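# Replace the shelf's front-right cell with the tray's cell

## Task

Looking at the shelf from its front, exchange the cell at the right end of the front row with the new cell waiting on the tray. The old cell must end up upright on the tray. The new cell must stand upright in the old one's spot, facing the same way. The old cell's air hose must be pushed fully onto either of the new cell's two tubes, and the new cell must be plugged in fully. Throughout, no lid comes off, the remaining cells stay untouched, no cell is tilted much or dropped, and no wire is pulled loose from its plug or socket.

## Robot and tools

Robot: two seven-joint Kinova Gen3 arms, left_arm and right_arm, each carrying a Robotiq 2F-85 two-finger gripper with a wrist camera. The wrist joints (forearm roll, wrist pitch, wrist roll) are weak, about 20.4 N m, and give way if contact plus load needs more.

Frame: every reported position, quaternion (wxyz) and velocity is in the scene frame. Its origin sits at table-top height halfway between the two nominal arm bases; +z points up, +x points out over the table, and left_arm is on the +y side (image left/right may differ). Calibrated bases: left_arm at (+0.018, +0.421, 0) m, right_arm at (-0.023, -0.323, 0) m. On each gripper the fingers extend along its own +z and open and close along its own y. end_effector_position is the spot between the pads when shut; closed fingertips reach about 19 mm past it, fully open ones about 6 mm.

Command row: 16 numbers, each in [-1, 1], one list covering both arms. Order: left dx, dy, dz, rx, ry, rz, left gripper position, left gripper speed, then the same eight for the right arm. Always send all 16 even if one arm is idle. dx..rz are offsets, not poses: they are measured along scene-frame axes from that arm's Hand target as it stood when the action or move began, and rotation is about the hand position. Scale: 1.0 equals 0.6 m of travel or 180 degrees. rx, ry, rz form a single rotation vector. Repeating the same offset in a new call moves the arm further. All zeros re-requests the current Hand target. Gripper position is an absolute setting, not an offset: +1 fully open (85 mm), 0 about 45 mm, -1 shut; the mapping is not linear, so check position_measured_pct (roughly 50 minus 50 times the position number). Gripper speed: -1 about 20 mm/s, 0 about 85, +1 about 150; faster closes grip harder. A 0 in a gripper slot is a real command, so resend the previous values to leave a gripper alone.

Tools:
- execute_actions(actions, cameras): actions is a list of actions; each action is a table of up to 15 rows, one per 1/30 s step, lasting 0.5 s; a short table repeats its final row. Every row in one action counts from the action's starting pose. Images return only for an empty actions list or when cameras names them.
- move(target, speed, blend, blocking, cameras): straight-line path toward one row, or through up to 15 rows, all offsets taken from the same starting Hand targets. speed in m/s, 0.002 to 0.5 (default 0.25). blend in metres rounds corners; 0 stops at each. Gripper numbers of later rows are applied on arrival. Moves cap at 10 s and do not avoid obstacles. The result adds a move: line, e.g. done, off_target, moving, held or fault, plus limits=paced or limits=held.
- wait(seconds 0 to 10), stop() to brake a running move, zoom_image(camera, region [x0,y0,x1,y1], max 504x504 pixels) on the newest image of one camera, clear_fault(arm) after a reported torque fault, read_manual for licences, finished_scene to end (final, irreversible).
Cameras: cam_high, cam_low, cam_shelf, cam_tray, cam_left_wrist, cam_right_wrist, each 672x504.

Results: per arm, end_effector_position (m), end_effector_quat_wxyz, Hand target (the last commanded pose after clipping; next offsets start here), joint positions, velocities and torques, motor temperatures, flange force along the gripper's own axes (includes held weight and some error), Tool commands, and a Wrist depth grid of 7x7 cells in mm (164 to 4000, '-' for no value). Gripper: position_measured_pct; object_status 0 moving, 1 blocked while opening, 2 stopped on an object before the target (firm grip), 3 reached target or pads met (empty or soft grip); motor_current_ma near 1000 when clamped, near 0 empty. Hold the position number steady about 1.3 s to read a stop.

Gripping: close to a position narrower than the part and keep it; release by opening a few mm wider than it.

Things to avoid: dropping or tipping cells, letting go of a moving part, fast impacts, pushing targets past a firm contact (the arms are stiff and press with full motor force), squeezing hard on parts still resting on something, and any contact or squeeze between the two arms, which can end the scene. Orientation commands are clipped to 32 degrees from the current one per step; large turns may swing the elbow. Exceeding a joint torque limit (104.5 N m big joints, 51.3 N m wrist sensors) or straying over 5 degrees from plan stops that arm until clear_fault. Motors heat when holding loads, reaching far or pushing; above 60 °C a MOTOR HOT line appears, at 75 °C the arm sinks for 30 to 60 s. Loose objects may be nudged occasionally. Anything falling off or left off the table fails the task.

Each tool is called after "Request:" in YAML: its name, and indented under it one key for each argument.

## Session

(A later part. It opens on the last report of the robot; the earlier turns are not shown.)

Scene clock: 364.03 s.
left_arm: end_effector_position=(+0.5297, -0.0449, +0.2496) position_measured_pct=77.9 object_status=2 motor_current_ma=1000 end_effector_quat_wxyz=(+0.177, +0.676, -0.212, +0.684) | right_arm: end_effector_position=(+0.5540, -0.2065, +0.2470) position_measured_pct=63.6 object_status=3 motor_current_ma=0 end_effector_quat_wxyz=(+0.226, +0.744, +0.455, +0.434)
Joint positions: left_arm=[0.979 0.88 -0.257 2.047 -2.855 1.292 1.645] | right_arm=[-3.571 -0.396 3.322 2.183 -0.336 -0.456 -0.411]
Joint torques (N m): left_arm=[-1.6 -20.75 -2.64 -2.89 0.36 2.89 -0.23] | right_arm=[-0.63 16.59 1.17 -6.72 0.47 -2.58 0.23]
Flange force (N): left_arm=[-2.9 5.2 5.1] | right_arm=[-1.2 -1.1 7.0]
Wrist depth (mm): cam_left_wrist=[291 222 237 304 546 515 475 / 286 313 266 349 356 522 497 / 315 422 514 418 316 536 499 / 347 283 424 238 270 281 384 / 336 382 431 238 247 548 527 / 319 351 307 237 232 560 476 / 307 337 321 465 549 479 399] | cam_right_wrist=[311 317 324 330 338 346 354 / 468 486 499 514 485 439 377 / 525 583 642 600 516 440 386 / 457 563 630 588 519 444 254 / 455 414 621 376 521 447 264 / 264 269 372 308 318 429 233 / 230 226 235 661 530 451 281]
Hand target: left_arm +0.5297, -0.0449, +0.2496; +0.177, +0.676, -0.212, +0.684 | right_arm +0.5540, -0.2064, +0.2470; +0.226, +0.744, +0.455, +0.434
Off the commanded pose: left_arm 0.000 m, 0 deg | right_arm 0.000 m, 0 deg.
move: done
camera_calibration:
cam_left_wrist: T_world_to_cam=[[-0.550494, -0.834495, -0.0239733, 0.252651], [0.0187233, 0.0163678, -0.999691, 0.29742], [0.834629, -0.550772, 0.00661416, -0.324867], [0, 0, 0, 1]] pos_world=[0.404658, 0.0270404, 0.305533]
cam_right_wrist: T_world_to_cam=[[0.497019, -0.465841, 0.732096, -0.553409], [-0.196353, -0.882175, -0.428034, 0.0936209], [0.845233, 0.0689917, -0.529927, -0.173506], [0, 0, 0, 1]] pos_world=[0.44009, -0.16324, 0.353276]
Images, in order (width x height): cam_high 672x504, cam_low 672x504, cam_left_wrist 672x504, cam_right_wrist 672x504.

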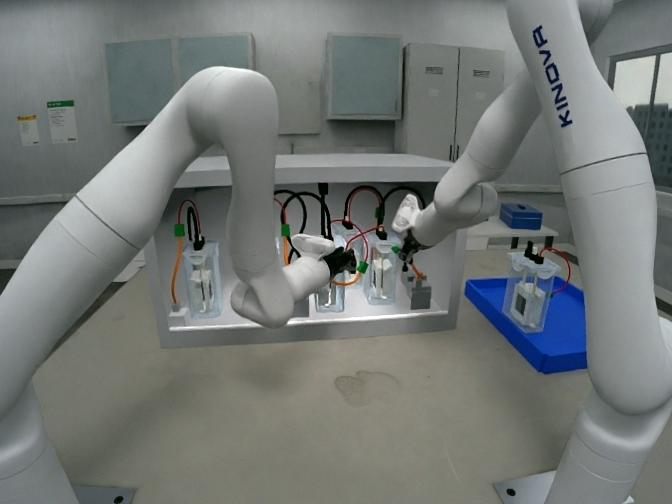

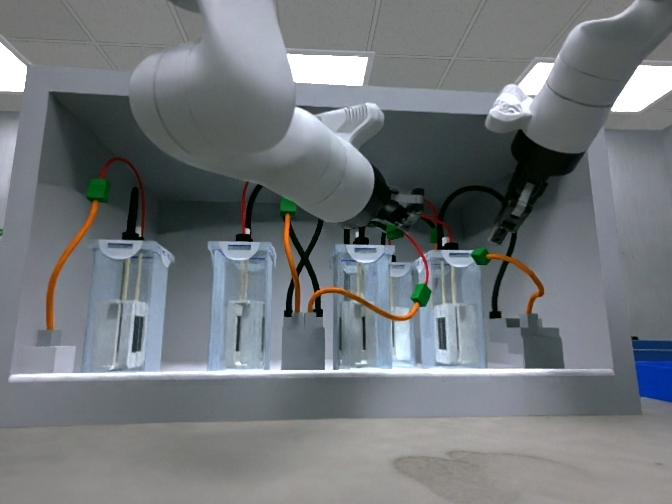

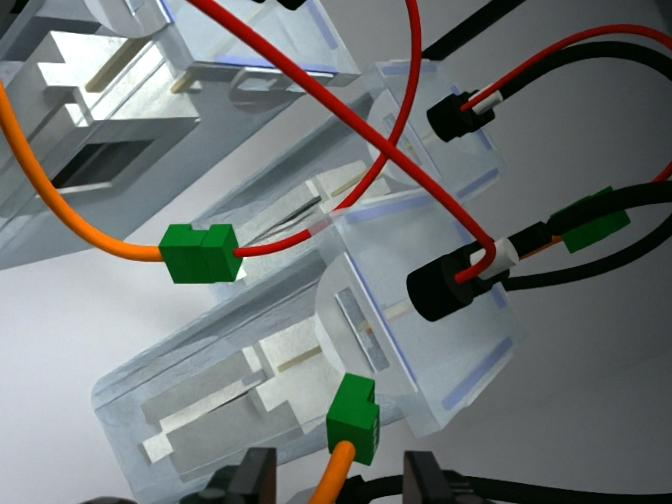

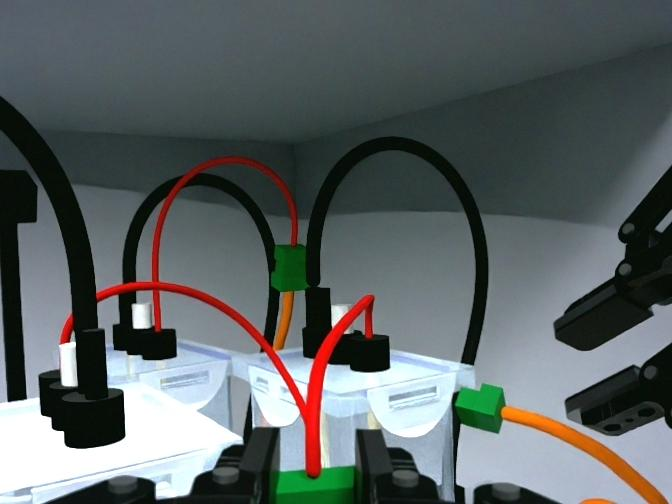

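Request:
move:
  target: [0,0,0,0,0,0,-0.7,-0.8,0.0496,0.0034,-0.0305,0,0,0,-0.27,-0.9]
  speed: 0.08
  cameras: ["cam_left_wrist","cam_right_wrist","cam_low"]

Request:
zoom_image:
  camera: "cam_right_wrist"
  region: [420, 220, 672, 504]

Request:
zoom_image:
  camera: "cam_left_wrist"
  region: [220, 304, 480, 504]

Scene clock: 365.47 s.
left_arm: end_effector_position=(+0.5297, -0.0449, +0.2496) position_measured_pct=77.9 object_status=2 motor_current_ma=1000 end_effector_quat_wxyz=(+0.177, +0.676, -0.212, +0.684) | right_arm: end_effector_position=(+0.5838, -0.2044, +0.2287) position_measured_pct=63.6 object_status=3 motor_current_ma=0 end_effector_quat_wxyz=(+0.226, +0.744, +0.455, +0.434)
Joint positions: left_arm=[0.979 0.88 -0.257 2.047 -2.855 1.292 1.645] | right_arm=[-3.526 -0.482 3.295 2.113 -0.295 -0.47 -0.444]
Joint torques (N m): left_arm=[-1.59 -20.77 -2.58 -2.9 0.34 2.9 -0.23] | right_arm=[-0.64 18.13 1.23 -6.62 0.43 -2.58 0.21]
Flange force (N): left_arm=[-2.9 5.2 5.0] | right_arm=[-1.2 -1.1 6.6]
Wrist depth (mm): cam_left_wrist=[252 198 226 253 384 487 454 / 258 300 519 566 316 489 472 / 318 411 470 228 282 501 467 / 324 243 239 201 221 230 364 / 317 365 408 203 212 278 502 / 301 318 263 182 197 495 468 / 290 305 274 423 199 454 396] | cam_right_wrist=[311 317 324 330 338 346 352 / 468 484 498 514 486 439 377 / 526 584 639 600 515 440 378 / 456 566 630 586 519 444 269 / 456 413 621 375 521 446 244 / 264 269 372 308 318 300 236 / 230 226 235 664 529 262 228]
Hand target: left_arm +0.5297, -0.0449, +0.2496; +0.177, +0.676, -0.212, +0.684 | right_arm +0.5838, -0.2044, +0.2287; +0.226, +0.744, +0.455, +0.434
Off the commanded pose: left_arm 0.000 m, 0 deg | right_arm 0.000 m, 0 deg.
move: done
camera_calibration:
cam_left_wrist: T_world_to_cam=[[-0.550494, -0.834495, -0.0239733, 0.252651], [0.0187233, 0.0163678, -0.999691, 0.29742], [0.834629, -0.550772, 0.00661416, -0.324867], [0, 0, 0, 1]] pos_world=[0.404658, 0.0270404, 0.305533]
cam_right_wrist: T_world_to_cam=[[0.497073, -0.465876, 0.732037, -0.553853], [-0.196412, -0.882157, -0.428044, 0.0934181], [0.845187, 0.0689879, -0.53, -0.2084], [0, 0, 0, 1]] pos_world=[0.469791, -0.161241, 0.334977]
Images, in order (width x height): cam_low 672x504, cam_left_wrist 672x504, cam_right_wrist 672x504.

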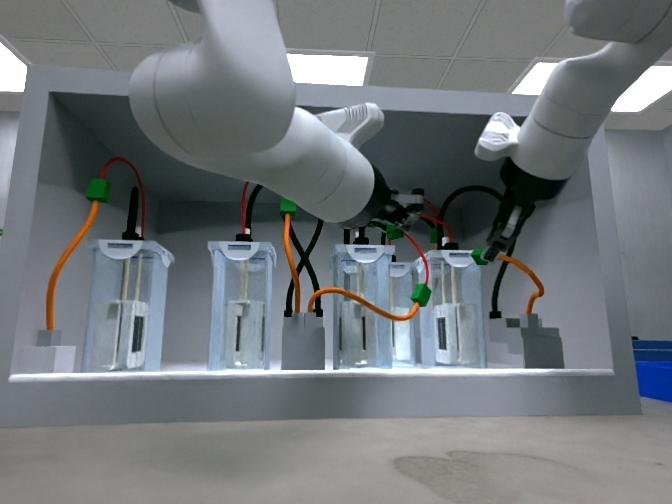

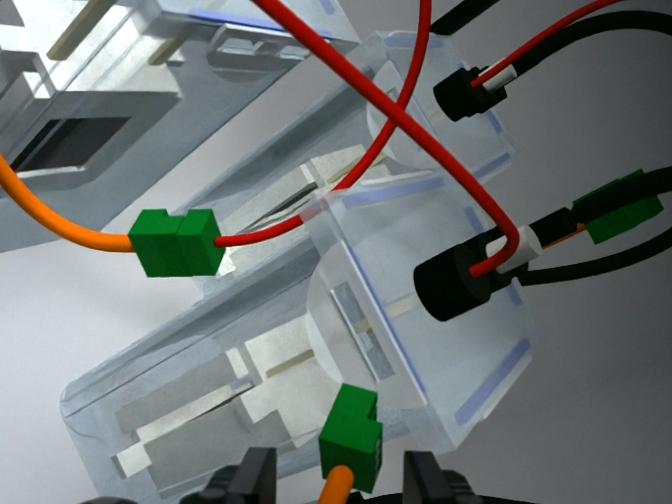

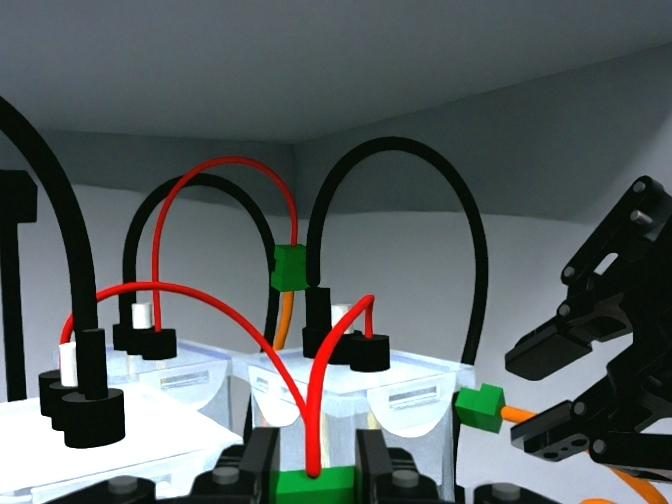

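Scaled by 1.775.

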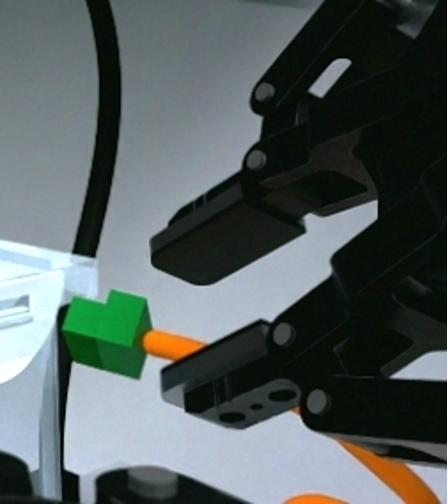

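Scaled by 1.938.

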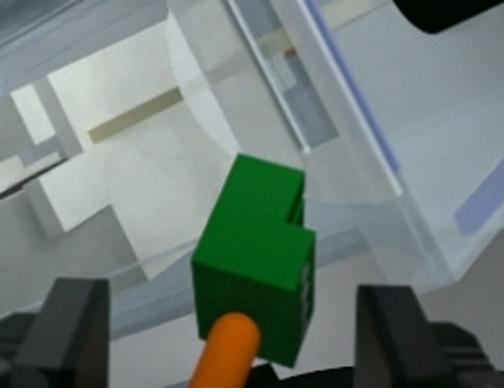

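Request:
move:
  target: [0,0,0,0,0,0,-0.7,-0.8,0.0354,0.0024,-0.0217,0,0,0,-0.27,-0.9]
  speed: 0.05
  cameras: ["cam_left_wrist","cam_right_wrist","cam_low"]

Request:
zoom_image:
  camera: "cam_right_wrist"
  region: [420, 220, 672, 504]

Request:
zoom_image:
  camera: "cam_left_wrist"
  region: [220, 304, 480, 504]

Scene clock: 366.80 s.
left_arm: end_effector_position=(+0.5297, -0.0449, +0.2496) position_measured_pct=77.9 object_status=2 motor_current_ma=1000 end_effector_quat_wxyz=(+0.177, +0.676, -0.212, +0.684) | right_arm: end_effector_position=(+0.6050, -0.2030, +0.2157) position_measured_pct=63.6 object_status=3 motor_current_ma=0 end_effector_quat_wxyz=(+0.226, +0.744, +0.455, +0.434)
Joint positions: left_arm=[0.979 0.88 -0.257 2.047 -2.855 1.292 1.645] | right_arm=[-3.5 -0.542 3.28 2.059 -0.275 -0.474 -0.458]
Joint torques (N m): left_arm=[-1.6 -20.77 -2.6 -2.89 0.37 2.87 -0.25] | right_arm=[-0.7 19.14 1.26 -6.49 0.5 -2.57 0.27]
Flange force (N): left_arm=[-3.0 5.1 5.0] | right_arm=[-1.0 -0.9 6.7]
Wrist depth (mm): cam_left_wrist=[232 267 211 248 310 324 435 / 261 298 502 541 285 470 450 / 316 390 448 202 246 488 450 / 308 211 213 177 192 210 341 / 301 344 387 179 187 235 480 / 286 303 237 180 172 204 468 / 276 270 243 - - - 399] | cam_right_wrist=[310 317 323 330 339 346 350 / 467 485 499 515 485 437 - / 525 583 641 601 515 441 - / 456 567 631 586 518 443 278 / 456 414 620 377 520 297 244 / 265 268 373 309 318 296 234 / 230 226 235 665 544 267 259]
Hand target: left_arm +0.5297, -0.0449, +0.2496; +0.177, +0.676, -0.212, +0.684 | right_arm +0.6050, -0.2030, +0.2157; +0.226, +0.744, +0.455, +0.434
Off the commanded pose: left_arm 0.000 m, 0 deg | right_arm 0.000 m, 0 deg.
move: done
camera_calibration:
cam_left_wrist: T_world_to_cam=[[-0.550494, -0.834495, -0.0239733, 0.252651], [0.0187233, 0.0163678, -0.999691, 0.29742], [0.834629, -0.550772, 0.00661416, -0.324867], [0, 0, 0, 1]] pos_world=[0.404658, 0.0270404, 0.305533]
cam_right_wrist: T_world_to_cam=[[0.497019, -0.465841, 0.732096, -0.554212], [-0.196353, -0.882175, -0.428034, 0.093325], [0.845233, 0.0689917, -0.529927, -0.233441], [0, 0, 0, 1]] pos_world=[0.49109, -0.15974, 0.321976]
Images, in order (width x height): cam_low 672x504, cam_left_wrist 672x504, cam_right_wrist 672x504.

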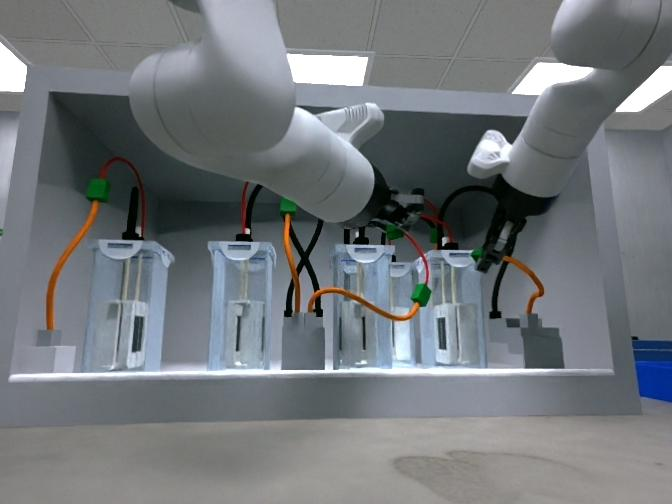

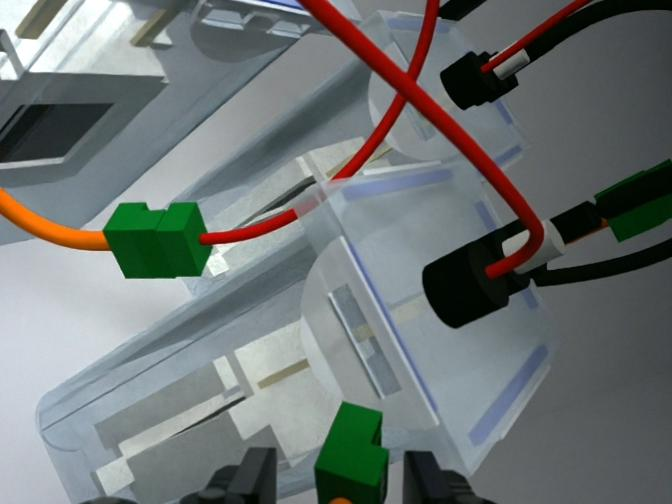

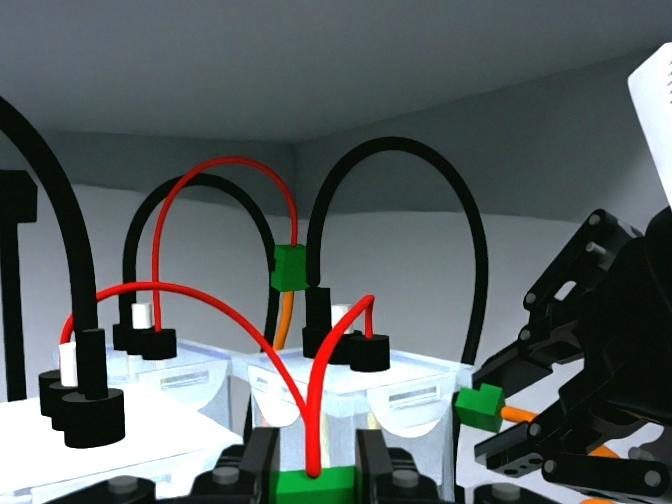

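Scaled by 1.775.

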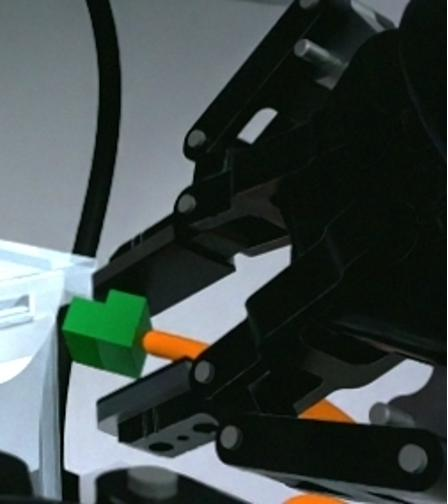

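Scaled by 1.938.

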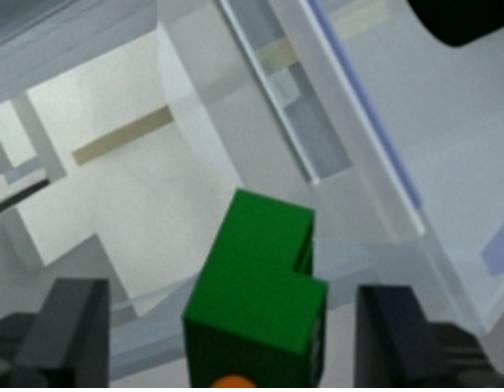

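Request:
move:
  target:
    - [0,0,0,0,0,0,-0.7,-0.8,0.0066,-0.002,0.0008,0,0,0,-0.27,-0.9]
    - [0,0,0,0,0,0,-0.7,-0.8,0.0066,-0.002,0.0008,0,0,0,-0.7,-0.9]
  speed: 0.04
  cameras: ["cam_left_wrist","cam_right_wrist"]

Request:
zoom_image:
  camera: "cam_right_wrist"
  region: [420, 220, 672, 504]

Request:
zoom_image:
  camera: "cam_left_wrist"
  region: [220, 304, 480, 504]

Scene clock: 369.27 s.
left_arm: end_effector_position=(+0.5297, -0.0449, +0.2496) position_measured_pct=77.9 object_status=2 motor_current_ma=1000 end_effector_quat_wxyz=(+0.177, +0.676, -0.212, +0.684) | right_arm: end_effector_position=(+0.6090, -0.2042, +0.2161) position_measured_pct=83.1 object_status=0 motor_current_ma=1000 end_effector_quat_wxyz=(+0.226, +0.744, +0.455, +0.434)
Joint positions: left_arm=[0.979 0.88 -0.257 2.047 -2.855 1.292 1.645] | right_arm=[-3.492 -0.545 3.278 2.047 -0.269 -0.466 -0.459]
Joint torques (N m): left_arm=[-1.58 -20.78 -2.59 -2.89 0.37 2.86 -0.21] | right_arm=[-0.59 19.26 1.31 -6.53 0.47 -2.59 0.29]
Flange force (N): left_arm=[-3.0 5.1 5.0] | right_arm=[-0.7 -0.9 6.6]
Wrist depth (mm): cam_left_wrist=[237 264 208 253 303 323 434 / 265 308 496 536 282 469 447 / 327 391 442 199 256 475 445 / 305 210 - 174 191 200 341 / 302 344 383 174 185 230 477 / 285 304 234 176 169 206 463 / 276 270 238 - 174 429 395] | cam_right_wrist=[311 317 324 330 338 345 351 / 467 485 499 514 486 437 - / 526 583 640 601 515 441 - / 456 567 630 586 519 444 280 / 455 414 619 375 521 294 245 / 264 268 373 308 319 286 235 / 230 226 235 664 545 280 235]
Hand target: left_arm +0.5297, -0.0449, +0.2496; +0.177, +0.676, -0.212, +0.684 | right_arm +0.6090, -0.2042, +0.2161; +0.226, +0.744, +0.455, +0.434
Off the commanded pose: left_arm 0.000 m, 0 deg | right_arm 0.000 m, 0 deg.
move: done
camera_calibration:
cam_left_wrist: T_world_to_cam=[[-0.550494, -0.834495, -0.0239733, 0.252651], [0.0187233, 0.0163678, -0.999691, 0.29742], [0.834629, -0.550772, 0.00661416, -0.324867], [0, 0, 0, 1]] pos_world=[0.404658, 0.0270404, 0.305533]
cam_right_wrist: T_world_to_cam=[[0.496971, -0.465886, 0.7321, -0.55706], [-0.196451, -0.882158, -0.428023, 0.0932938], [0.845238, 0.068893, -0.529931, -0.236407], [0, 0, 0, 1]] pos_world=[0.49499, -0.16094, 0.322476]
Images, in order (width x height): cam_left_wrist 672x504, cam_right_wrist 672x504.

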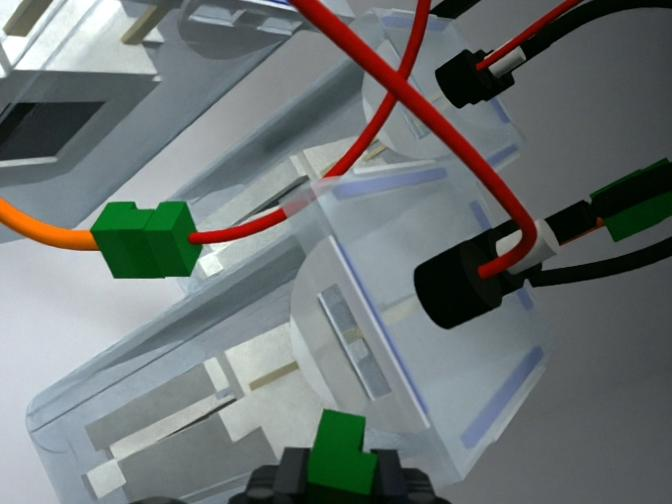

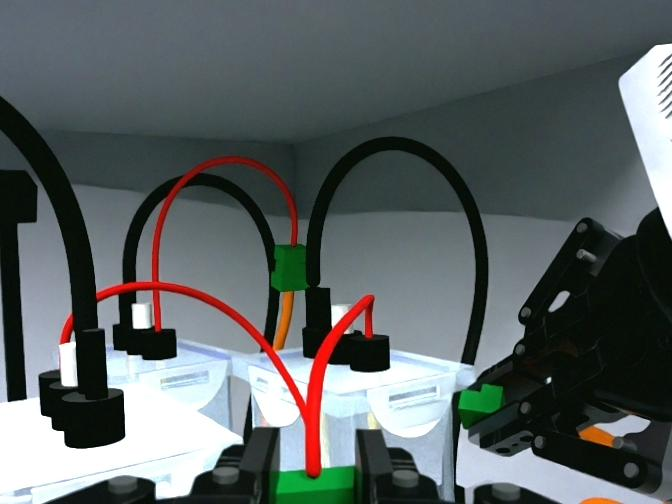

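Scaled by 1.775.

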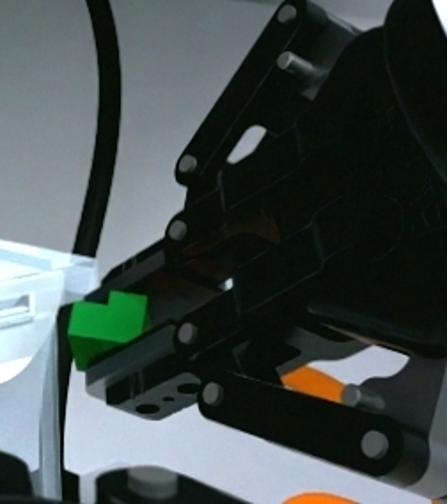

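Scaled by 1.938.

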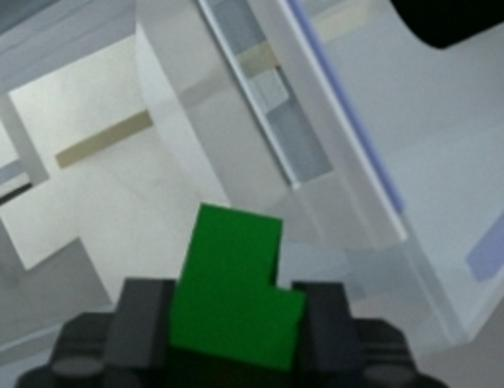

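Request:
wait:
  seconds: 0.5

Scene clock: 369.97 s.
left_arm: end_effector_position=(+0.5297, -0.0449, +0.2496) position_measured_pct=77.9 object_status=2 motor_current_ma=1000 end_effector_quat_wxyz=(+0.177, +0.676, -0.212, +0.684) | right_arm: end_effector_position=(+0.6090, -0.2042, +0.2161) position_measured_pct=83.1 object_status=2 motor_current_ma=1000 end_effector_quat_wxyz=(+0.226, +0.744, +0.455, +0.434)
Joint positions: left_arm=[0.979 0.88 -0.257 2.047 -2.855 1.292 1.645] | right_arm=[-3.492 -0.545 3.278 2.047 -0.269 -0.466 -0.459]
Joint torques (N m): left_arm=[-1.59 -20.8 -2.62 -2.89 0.37 2.9 -0.25] | right_arm=[-0.62 19.35 1.48 -6.53 0.41 -2.52 0.24]
Flange force (N): left_arm=[-3.0 5.2 5.1] | right_arm=[-1.5 -1.0 7.0]
Wrist depth (mm): cam_left_wrist=[237 264 208 252 304 323 432 / 265 309 497 534 282 467 446 / 326 390 441 199 255 478 445 / 306 211 - 174 191 200 342 / 303 345 383 174 185 230 477 / 285 304 234 176 169 205 465 / 276 270 238 - 173 428 394] | cam_right_wrist=[311 318 324 330 338 346 350 / 467 485 498 514 486 438 - / 526 584 642 599 514 441 - / 456 565 630 587 520 445 280 / 456 415 620 376 522 294 245 / 264 268 373 308 319 287 235 / 230 226 235 663 543 280 235]
Hand target: left_arm +0.5297, -0.0449, +0.2496; +0.177, +0.676, -0.212, +0.684 | right_arm +0.6090, -0.2042, +0.2161; +0.226, +0.744, +0.455, +0.434
Tool commands: left_gripper/position=-0.7 left_gripper/speed=-0.8 right_gripper/position=-0.7 right_gripper/speed=-0.9
Off the commanded pose: left_arm 0.000 m, 0 deg | right_arm 0.000 m, 0 deg.
wait: 0.50 s; at rest from the start

Request:
move:
  target:
    - [0,0,0,0,0,0,-0.7,-0.8,-0.0567,-0.0038,0.035,0,0,0,-0.7,-0.9]
    - [0,0,0,0,0,0,-0.7,-0.8,-0.0817,-0.0517,0.0317,0.404,-0.076,0.148,-0.7,-0.9]
  speed: 0.12
  blend: [0.015,0]
  cameras: ["all"]

Scene clock: 377.73 s.
left_arm: end_effector_position=(+0.5298, -0.0449, +0.2496) position_measured_pct=77.9 object_status=2 motor_current_ma=1000 end_effector_quat_wxyz=(+0.177, +0.676, -0.212, +0.684) | right_arm: end_effector_position=(+0.5600, -0.2352, +0.2352) position_measured_pct=83.1 object_status=2 motor_current_ma=1000 end_effector_quat_wxyz=(-0.304, +0.562, +0.233, +0.733)
Joint positions: left_arm=[0.979 0.88 -0.257 2.047 -2.855 1.292 1.645] | right_arm=[-2.463 -1.177 2.68 1.997 1.265 -1.426 -1.452]
Joint torques (N m): left_arm=[-1.59 -20.8 -2.64 -2.91 0.36 2.87 -0.23] | right_arm=[0.13 20.07 -4.85 -1.04 0.08 -2.72 0.21]
Flange force (N): left_arm=[-3.0 5.2 5.0] | right_arm=[-4.2 0.0 -0.5]
Wrist depth (mm): cam_left_wrist=[301 266 255 253 259 257 247 / 329 325 323 318 315 313 310 / 426 419 414 410 403 397 354 / 597 507 578 570 559 509 536 / 696 774 839 742 554 447 531 / 391 767 822 729 638 329 516 / 456 346 372 706 281 334 514] | cam_right_wrist=[311 318 324 330 338 346 353 / 468 485 497 513 485 439 376 / 527 583 641 601 514 440 385 / 455 564 630 588 520 444 381 / 456 414 619 377 520 445 374 / 264 269 374 308 322 448 271 / 230 226 235 663 529 452 393]
Hand target: left_arm +0.5298, -0.0449, +0.2496; +0.177, +0.676, -0.212, +0.684 | right_arm +0.5600, -0.2352, +0.2351; -0.304, +0.562, +0.233, +0.733
Off the commanded pose: left_arm 0.000 m, 0 deg | right_arm 0.000 m, 0 deg.
move: done
camera_calibration:
cam_left_wrist: T_world_to_cam=[[-0.550494, -0.834495, -0.0239733, 0.252651], [0.0187233, 0.0163678, -0.999691, 0.29742], [0.834629, -0.550772, 0.00661416, -0.324867], [0, 0, 0, 1]] pos_world=[0.404658, 0.0270404, 0.305533]
cam_right_wrist: T_world_to_cam=[[0.713363, -0.700479, 0.0210302, -0.570222], [0.198637, 0.17333, -0.964624, 0.217666], [0.672054, 0.692305, 0.262788, -0.125631], [0, 0, 0, 1]] pos_world=[0.44797, -0.350182, 0.254973]

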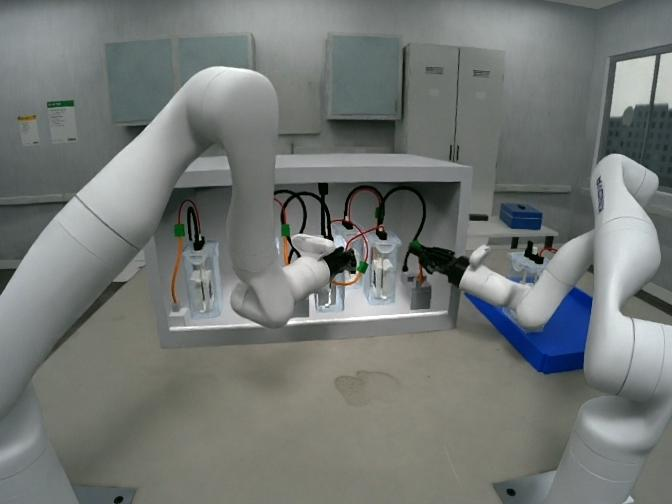

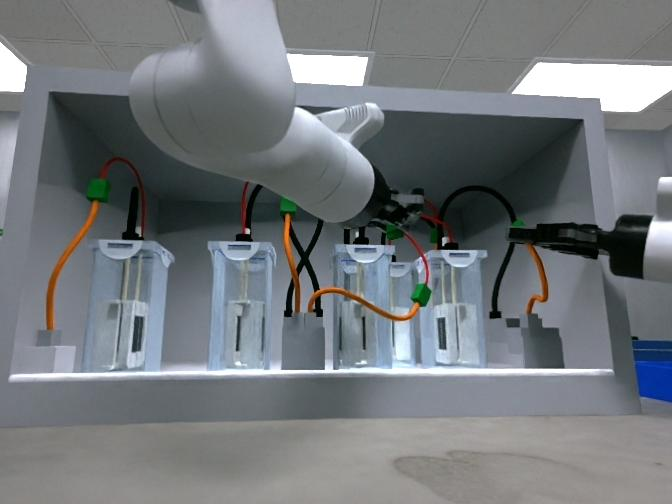

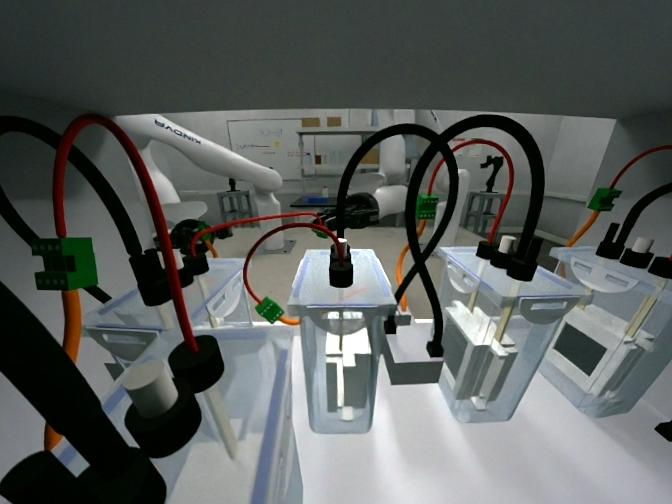

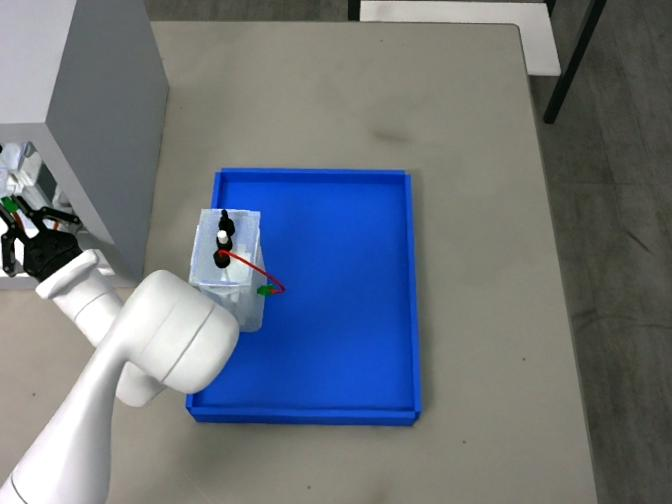

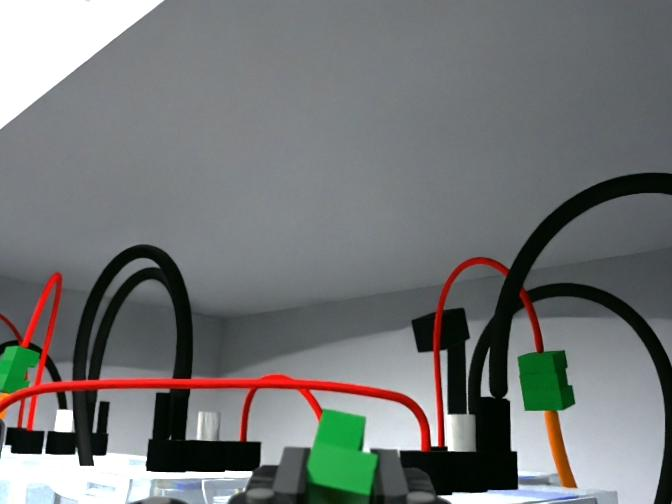

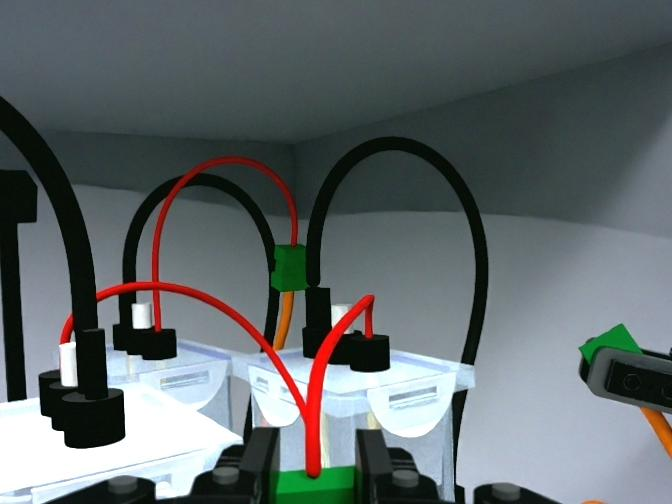

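Request:
zoom_image:
  camera: "cam_right_wrist"
  region: [540, 300, 672, 450]

Request:
zoom_image:
  camera: "cam_low"
  region: [470, 190, 610, 310]

Request:
zoom_image:
  camera: "cam_tray"
  region: [0, 160, 120, 290]

Request:
zoom_image:
  camera: "cam_left_wrist"
  region: [230, 390, 450, 504]

Request:
zoom_image:
  camera: "cam_high"
  region: [380, 210, 480, 300]

Scaled by 3.360.

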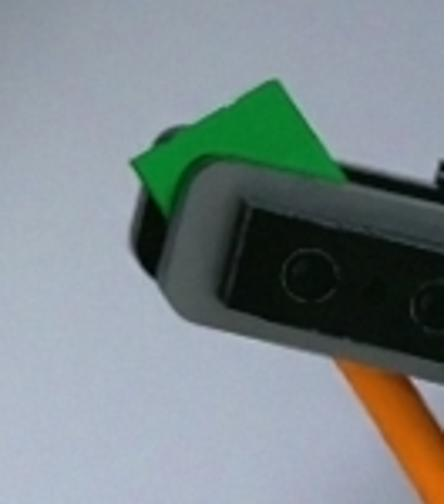

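Scaled by 3.600 from the camera's 672x504 image, which has a finer 960x720 frame.

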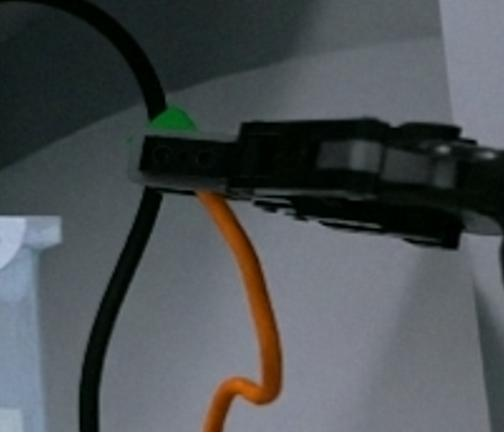

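Scaled by 3.877 from the camera's 672x504 image, which has a finer 960x720 frame.

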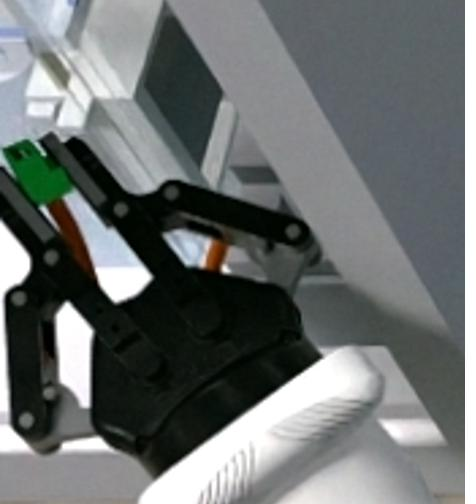

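Scaled by 2.291.

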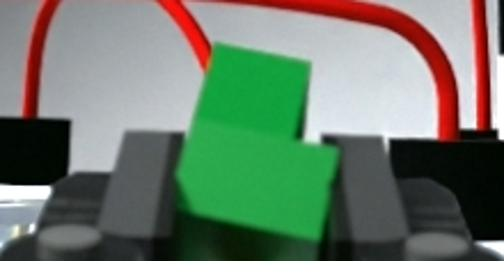

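Scaled by 5.040 from the camera's 672x504 image, which has a finer 960x720 frame.

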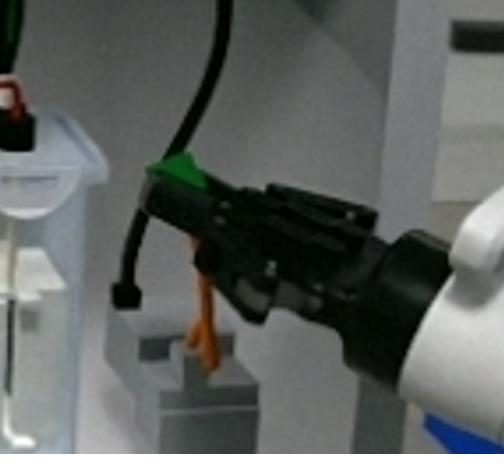

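Request:
move:
  target: [0.0493,-0.2475,0.0768,-0.1397,0.1097,-0.0705,-0.7,-0.8,0,0,0,0,0,0,-0.7,-0.9]
  speed: 0.12
  cameras: ["all"]

Scene clock: 384.73 s.
left_arm: end_effector_position=(+0.5593, -0.1934, +0.2956) position_measured_pct=77.9 object_status=2 motor_current_ma=1000 end_effector_quat_wxyz=(+0.425, +0.700, -0.098, +0.565) | right_arm: end_effector_position=(+0.5600, -0.2352, +0.2352) position_measured_pct=83.1 object_status=2 motor_current_ma=1000 end_effector_quat_wxyz=(-0.304, +0.562, +0.233, +0.733)
Joint positions: left_arm=[0.829 0.884 -0.024 1.637 -3.075 0.95 2.057] | right_arm=[-2.463 -1.177 2.68 1.997 1.265 -1.426 -1.452]
Joint torques (N m): left_arm=[-1.68 -24.43 -0.42 -6.46 -0.12 2.85 -0.26] | right_arm=[0.19 20.13 -4.84 -1.12 0.17 -2.67 0.13]
Flange force (N): left_arm=[-3.5 2.4 7.0] | right_arm=[-4.4 -0.6 -0.4]
Wrist depth (mm): cam_left_wrist=[301 265 256 253 258 257 247 / 329 324 322 319 315 313 309 / - 376 415 386 401 396 356 / - 169 175 566 524 508 533 / 186 188 170 - 533 447 532 / 210 201 802 714 634 329 519 / 424 345 372 709 281 333 512] | cam_right_wrist=[478 493 321 226 186 - - / 478 521 444 341 252 192 176 / 279 499 432 378 337 267 218 / 291 464 414 352 321 291 265 / 239 441 398 344 307 278 256 / 233 418 352 329 296 268 251 / - - 353 315 286 262 -]
Hand target: left_arm +0.5593, -0.1934, +0.2956; +0.425, +0.700, -0.098, +0.565 | right_arm +0.5600, -0.2352, +0.2352; -0.304, +0.562, +0.233, +0.733
Off the commanded pose: left_arm 0.000 m, 0 deg | right_arm 0.000 m, 0 deg.
move: done
camera_calibration:
cam_left_wrist: T_world_to_cam=[[-0.627298, -0.590482, 0.507768, 0.0791357], [-0.351971, -0.366656, -0.861208, 0.437712], [0.694704, -0.718954, 0.0221697, -0.390546], [0, 0, 0, 1]] pos_world=[0.475018, -0.0735672, 0.345437]
cam_right_wrist: T_world_to_cam=[[0.713363, -0.700479, 0.0210302, -0.570222], [0.198637, 0.17333, -0.964624, 0.217666], [0.672054, 0.692305, 0.262788, -0.125631], [0, 0, 0, 1]] pos_world=[0.44797, -0.350182, 0.254973]

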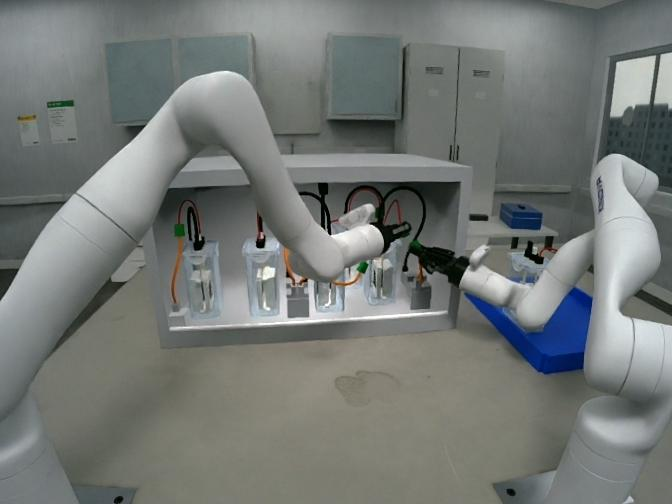

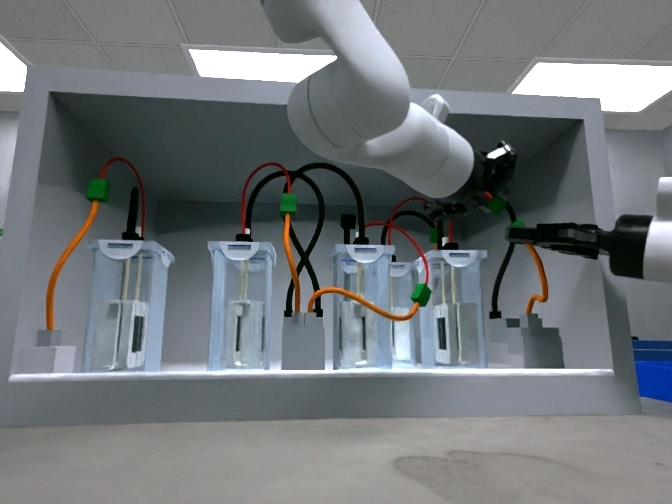

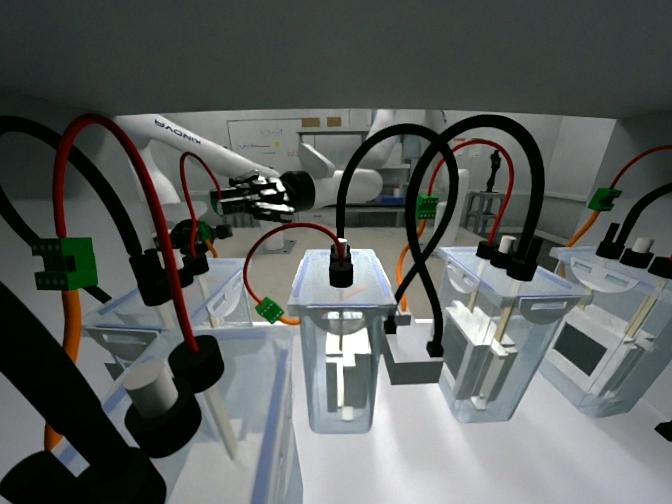

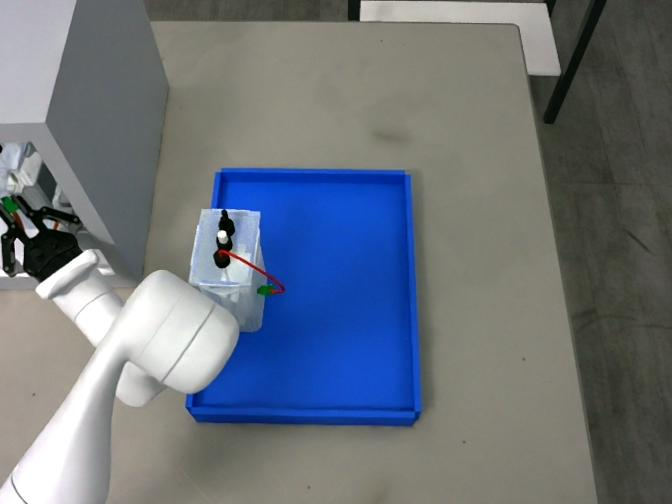

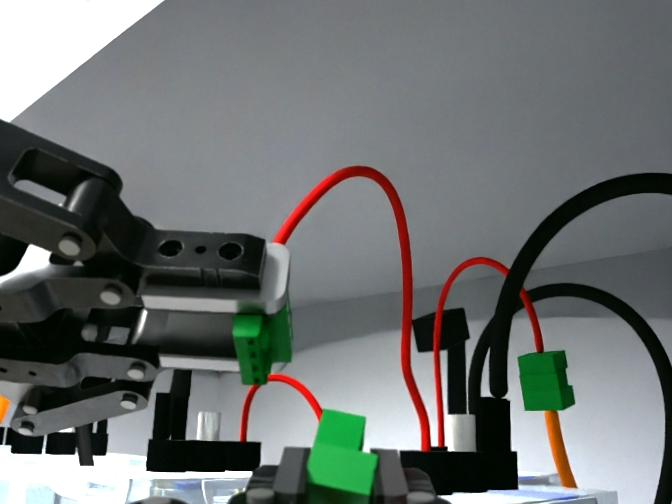

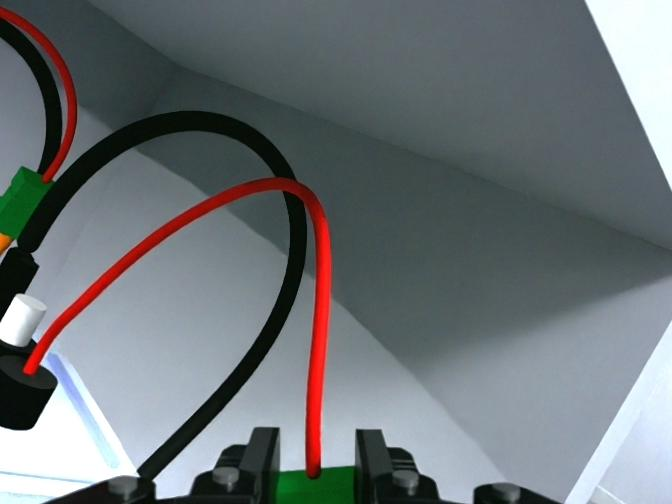

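Request:
zoom_image:
  camera: "cam_left_wrist"
  region: [200, 220, 450, 504]

Request:
zoom_image:
  camera: "cam_low"
  region: [450, 130, 580, 270]

Request:
zoom_image:
  camera: "cam_shelf"
  region: [150, 140, 310, 280]

Request:
zoom_image:
  camera: "cam_high"
  region: [370, 200, 470, 290]

Scaled by 1.775.

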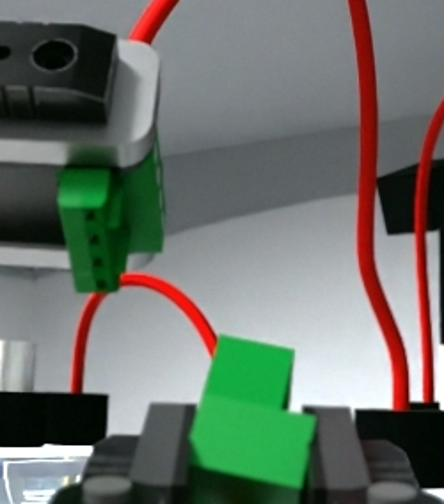

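Scaled by 3.600 from the camera's 672x504 image, which has a finer 960x720 frame.

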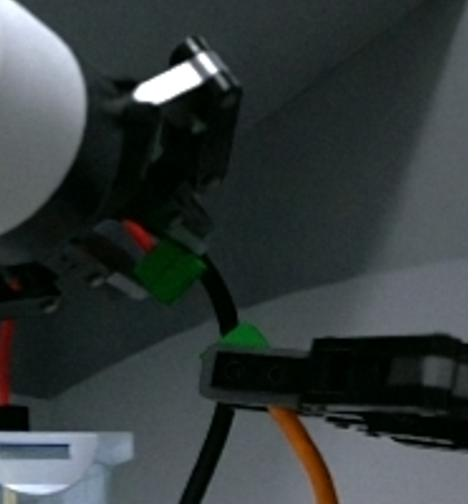

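Scaled by 3.150 from the camera's 672x504 image, which has a finer 960x720 frame.

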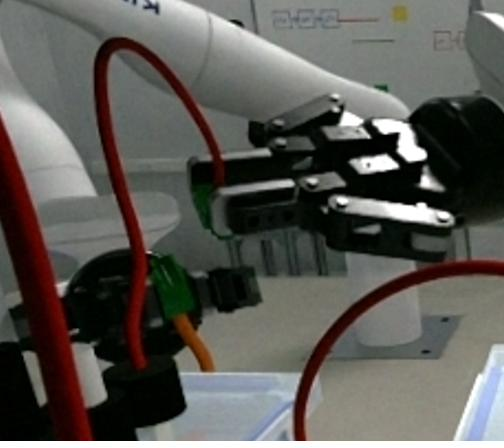

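Scaled by 5.040 from the camera's 672x504 image, which has a finer 960x720 frame.

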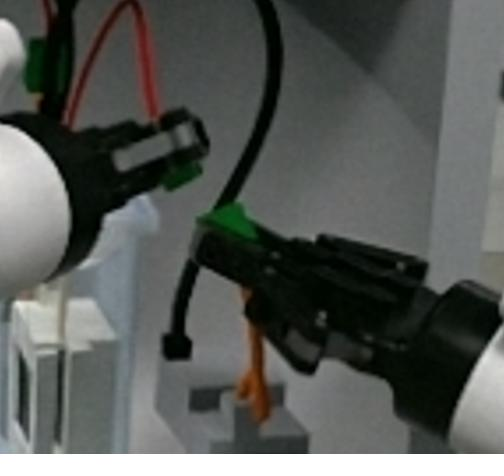

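Request:
zoom_image:
  camera: "cam_low"
  region: [480, 180, 540, 250]

Scaled by 7.200 from the camera's 672x504 image, which has a finer 960x720 frame.

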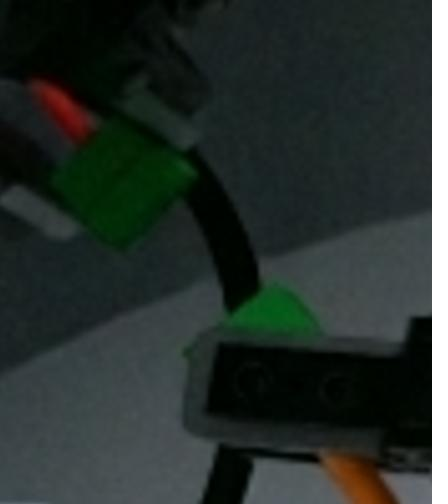

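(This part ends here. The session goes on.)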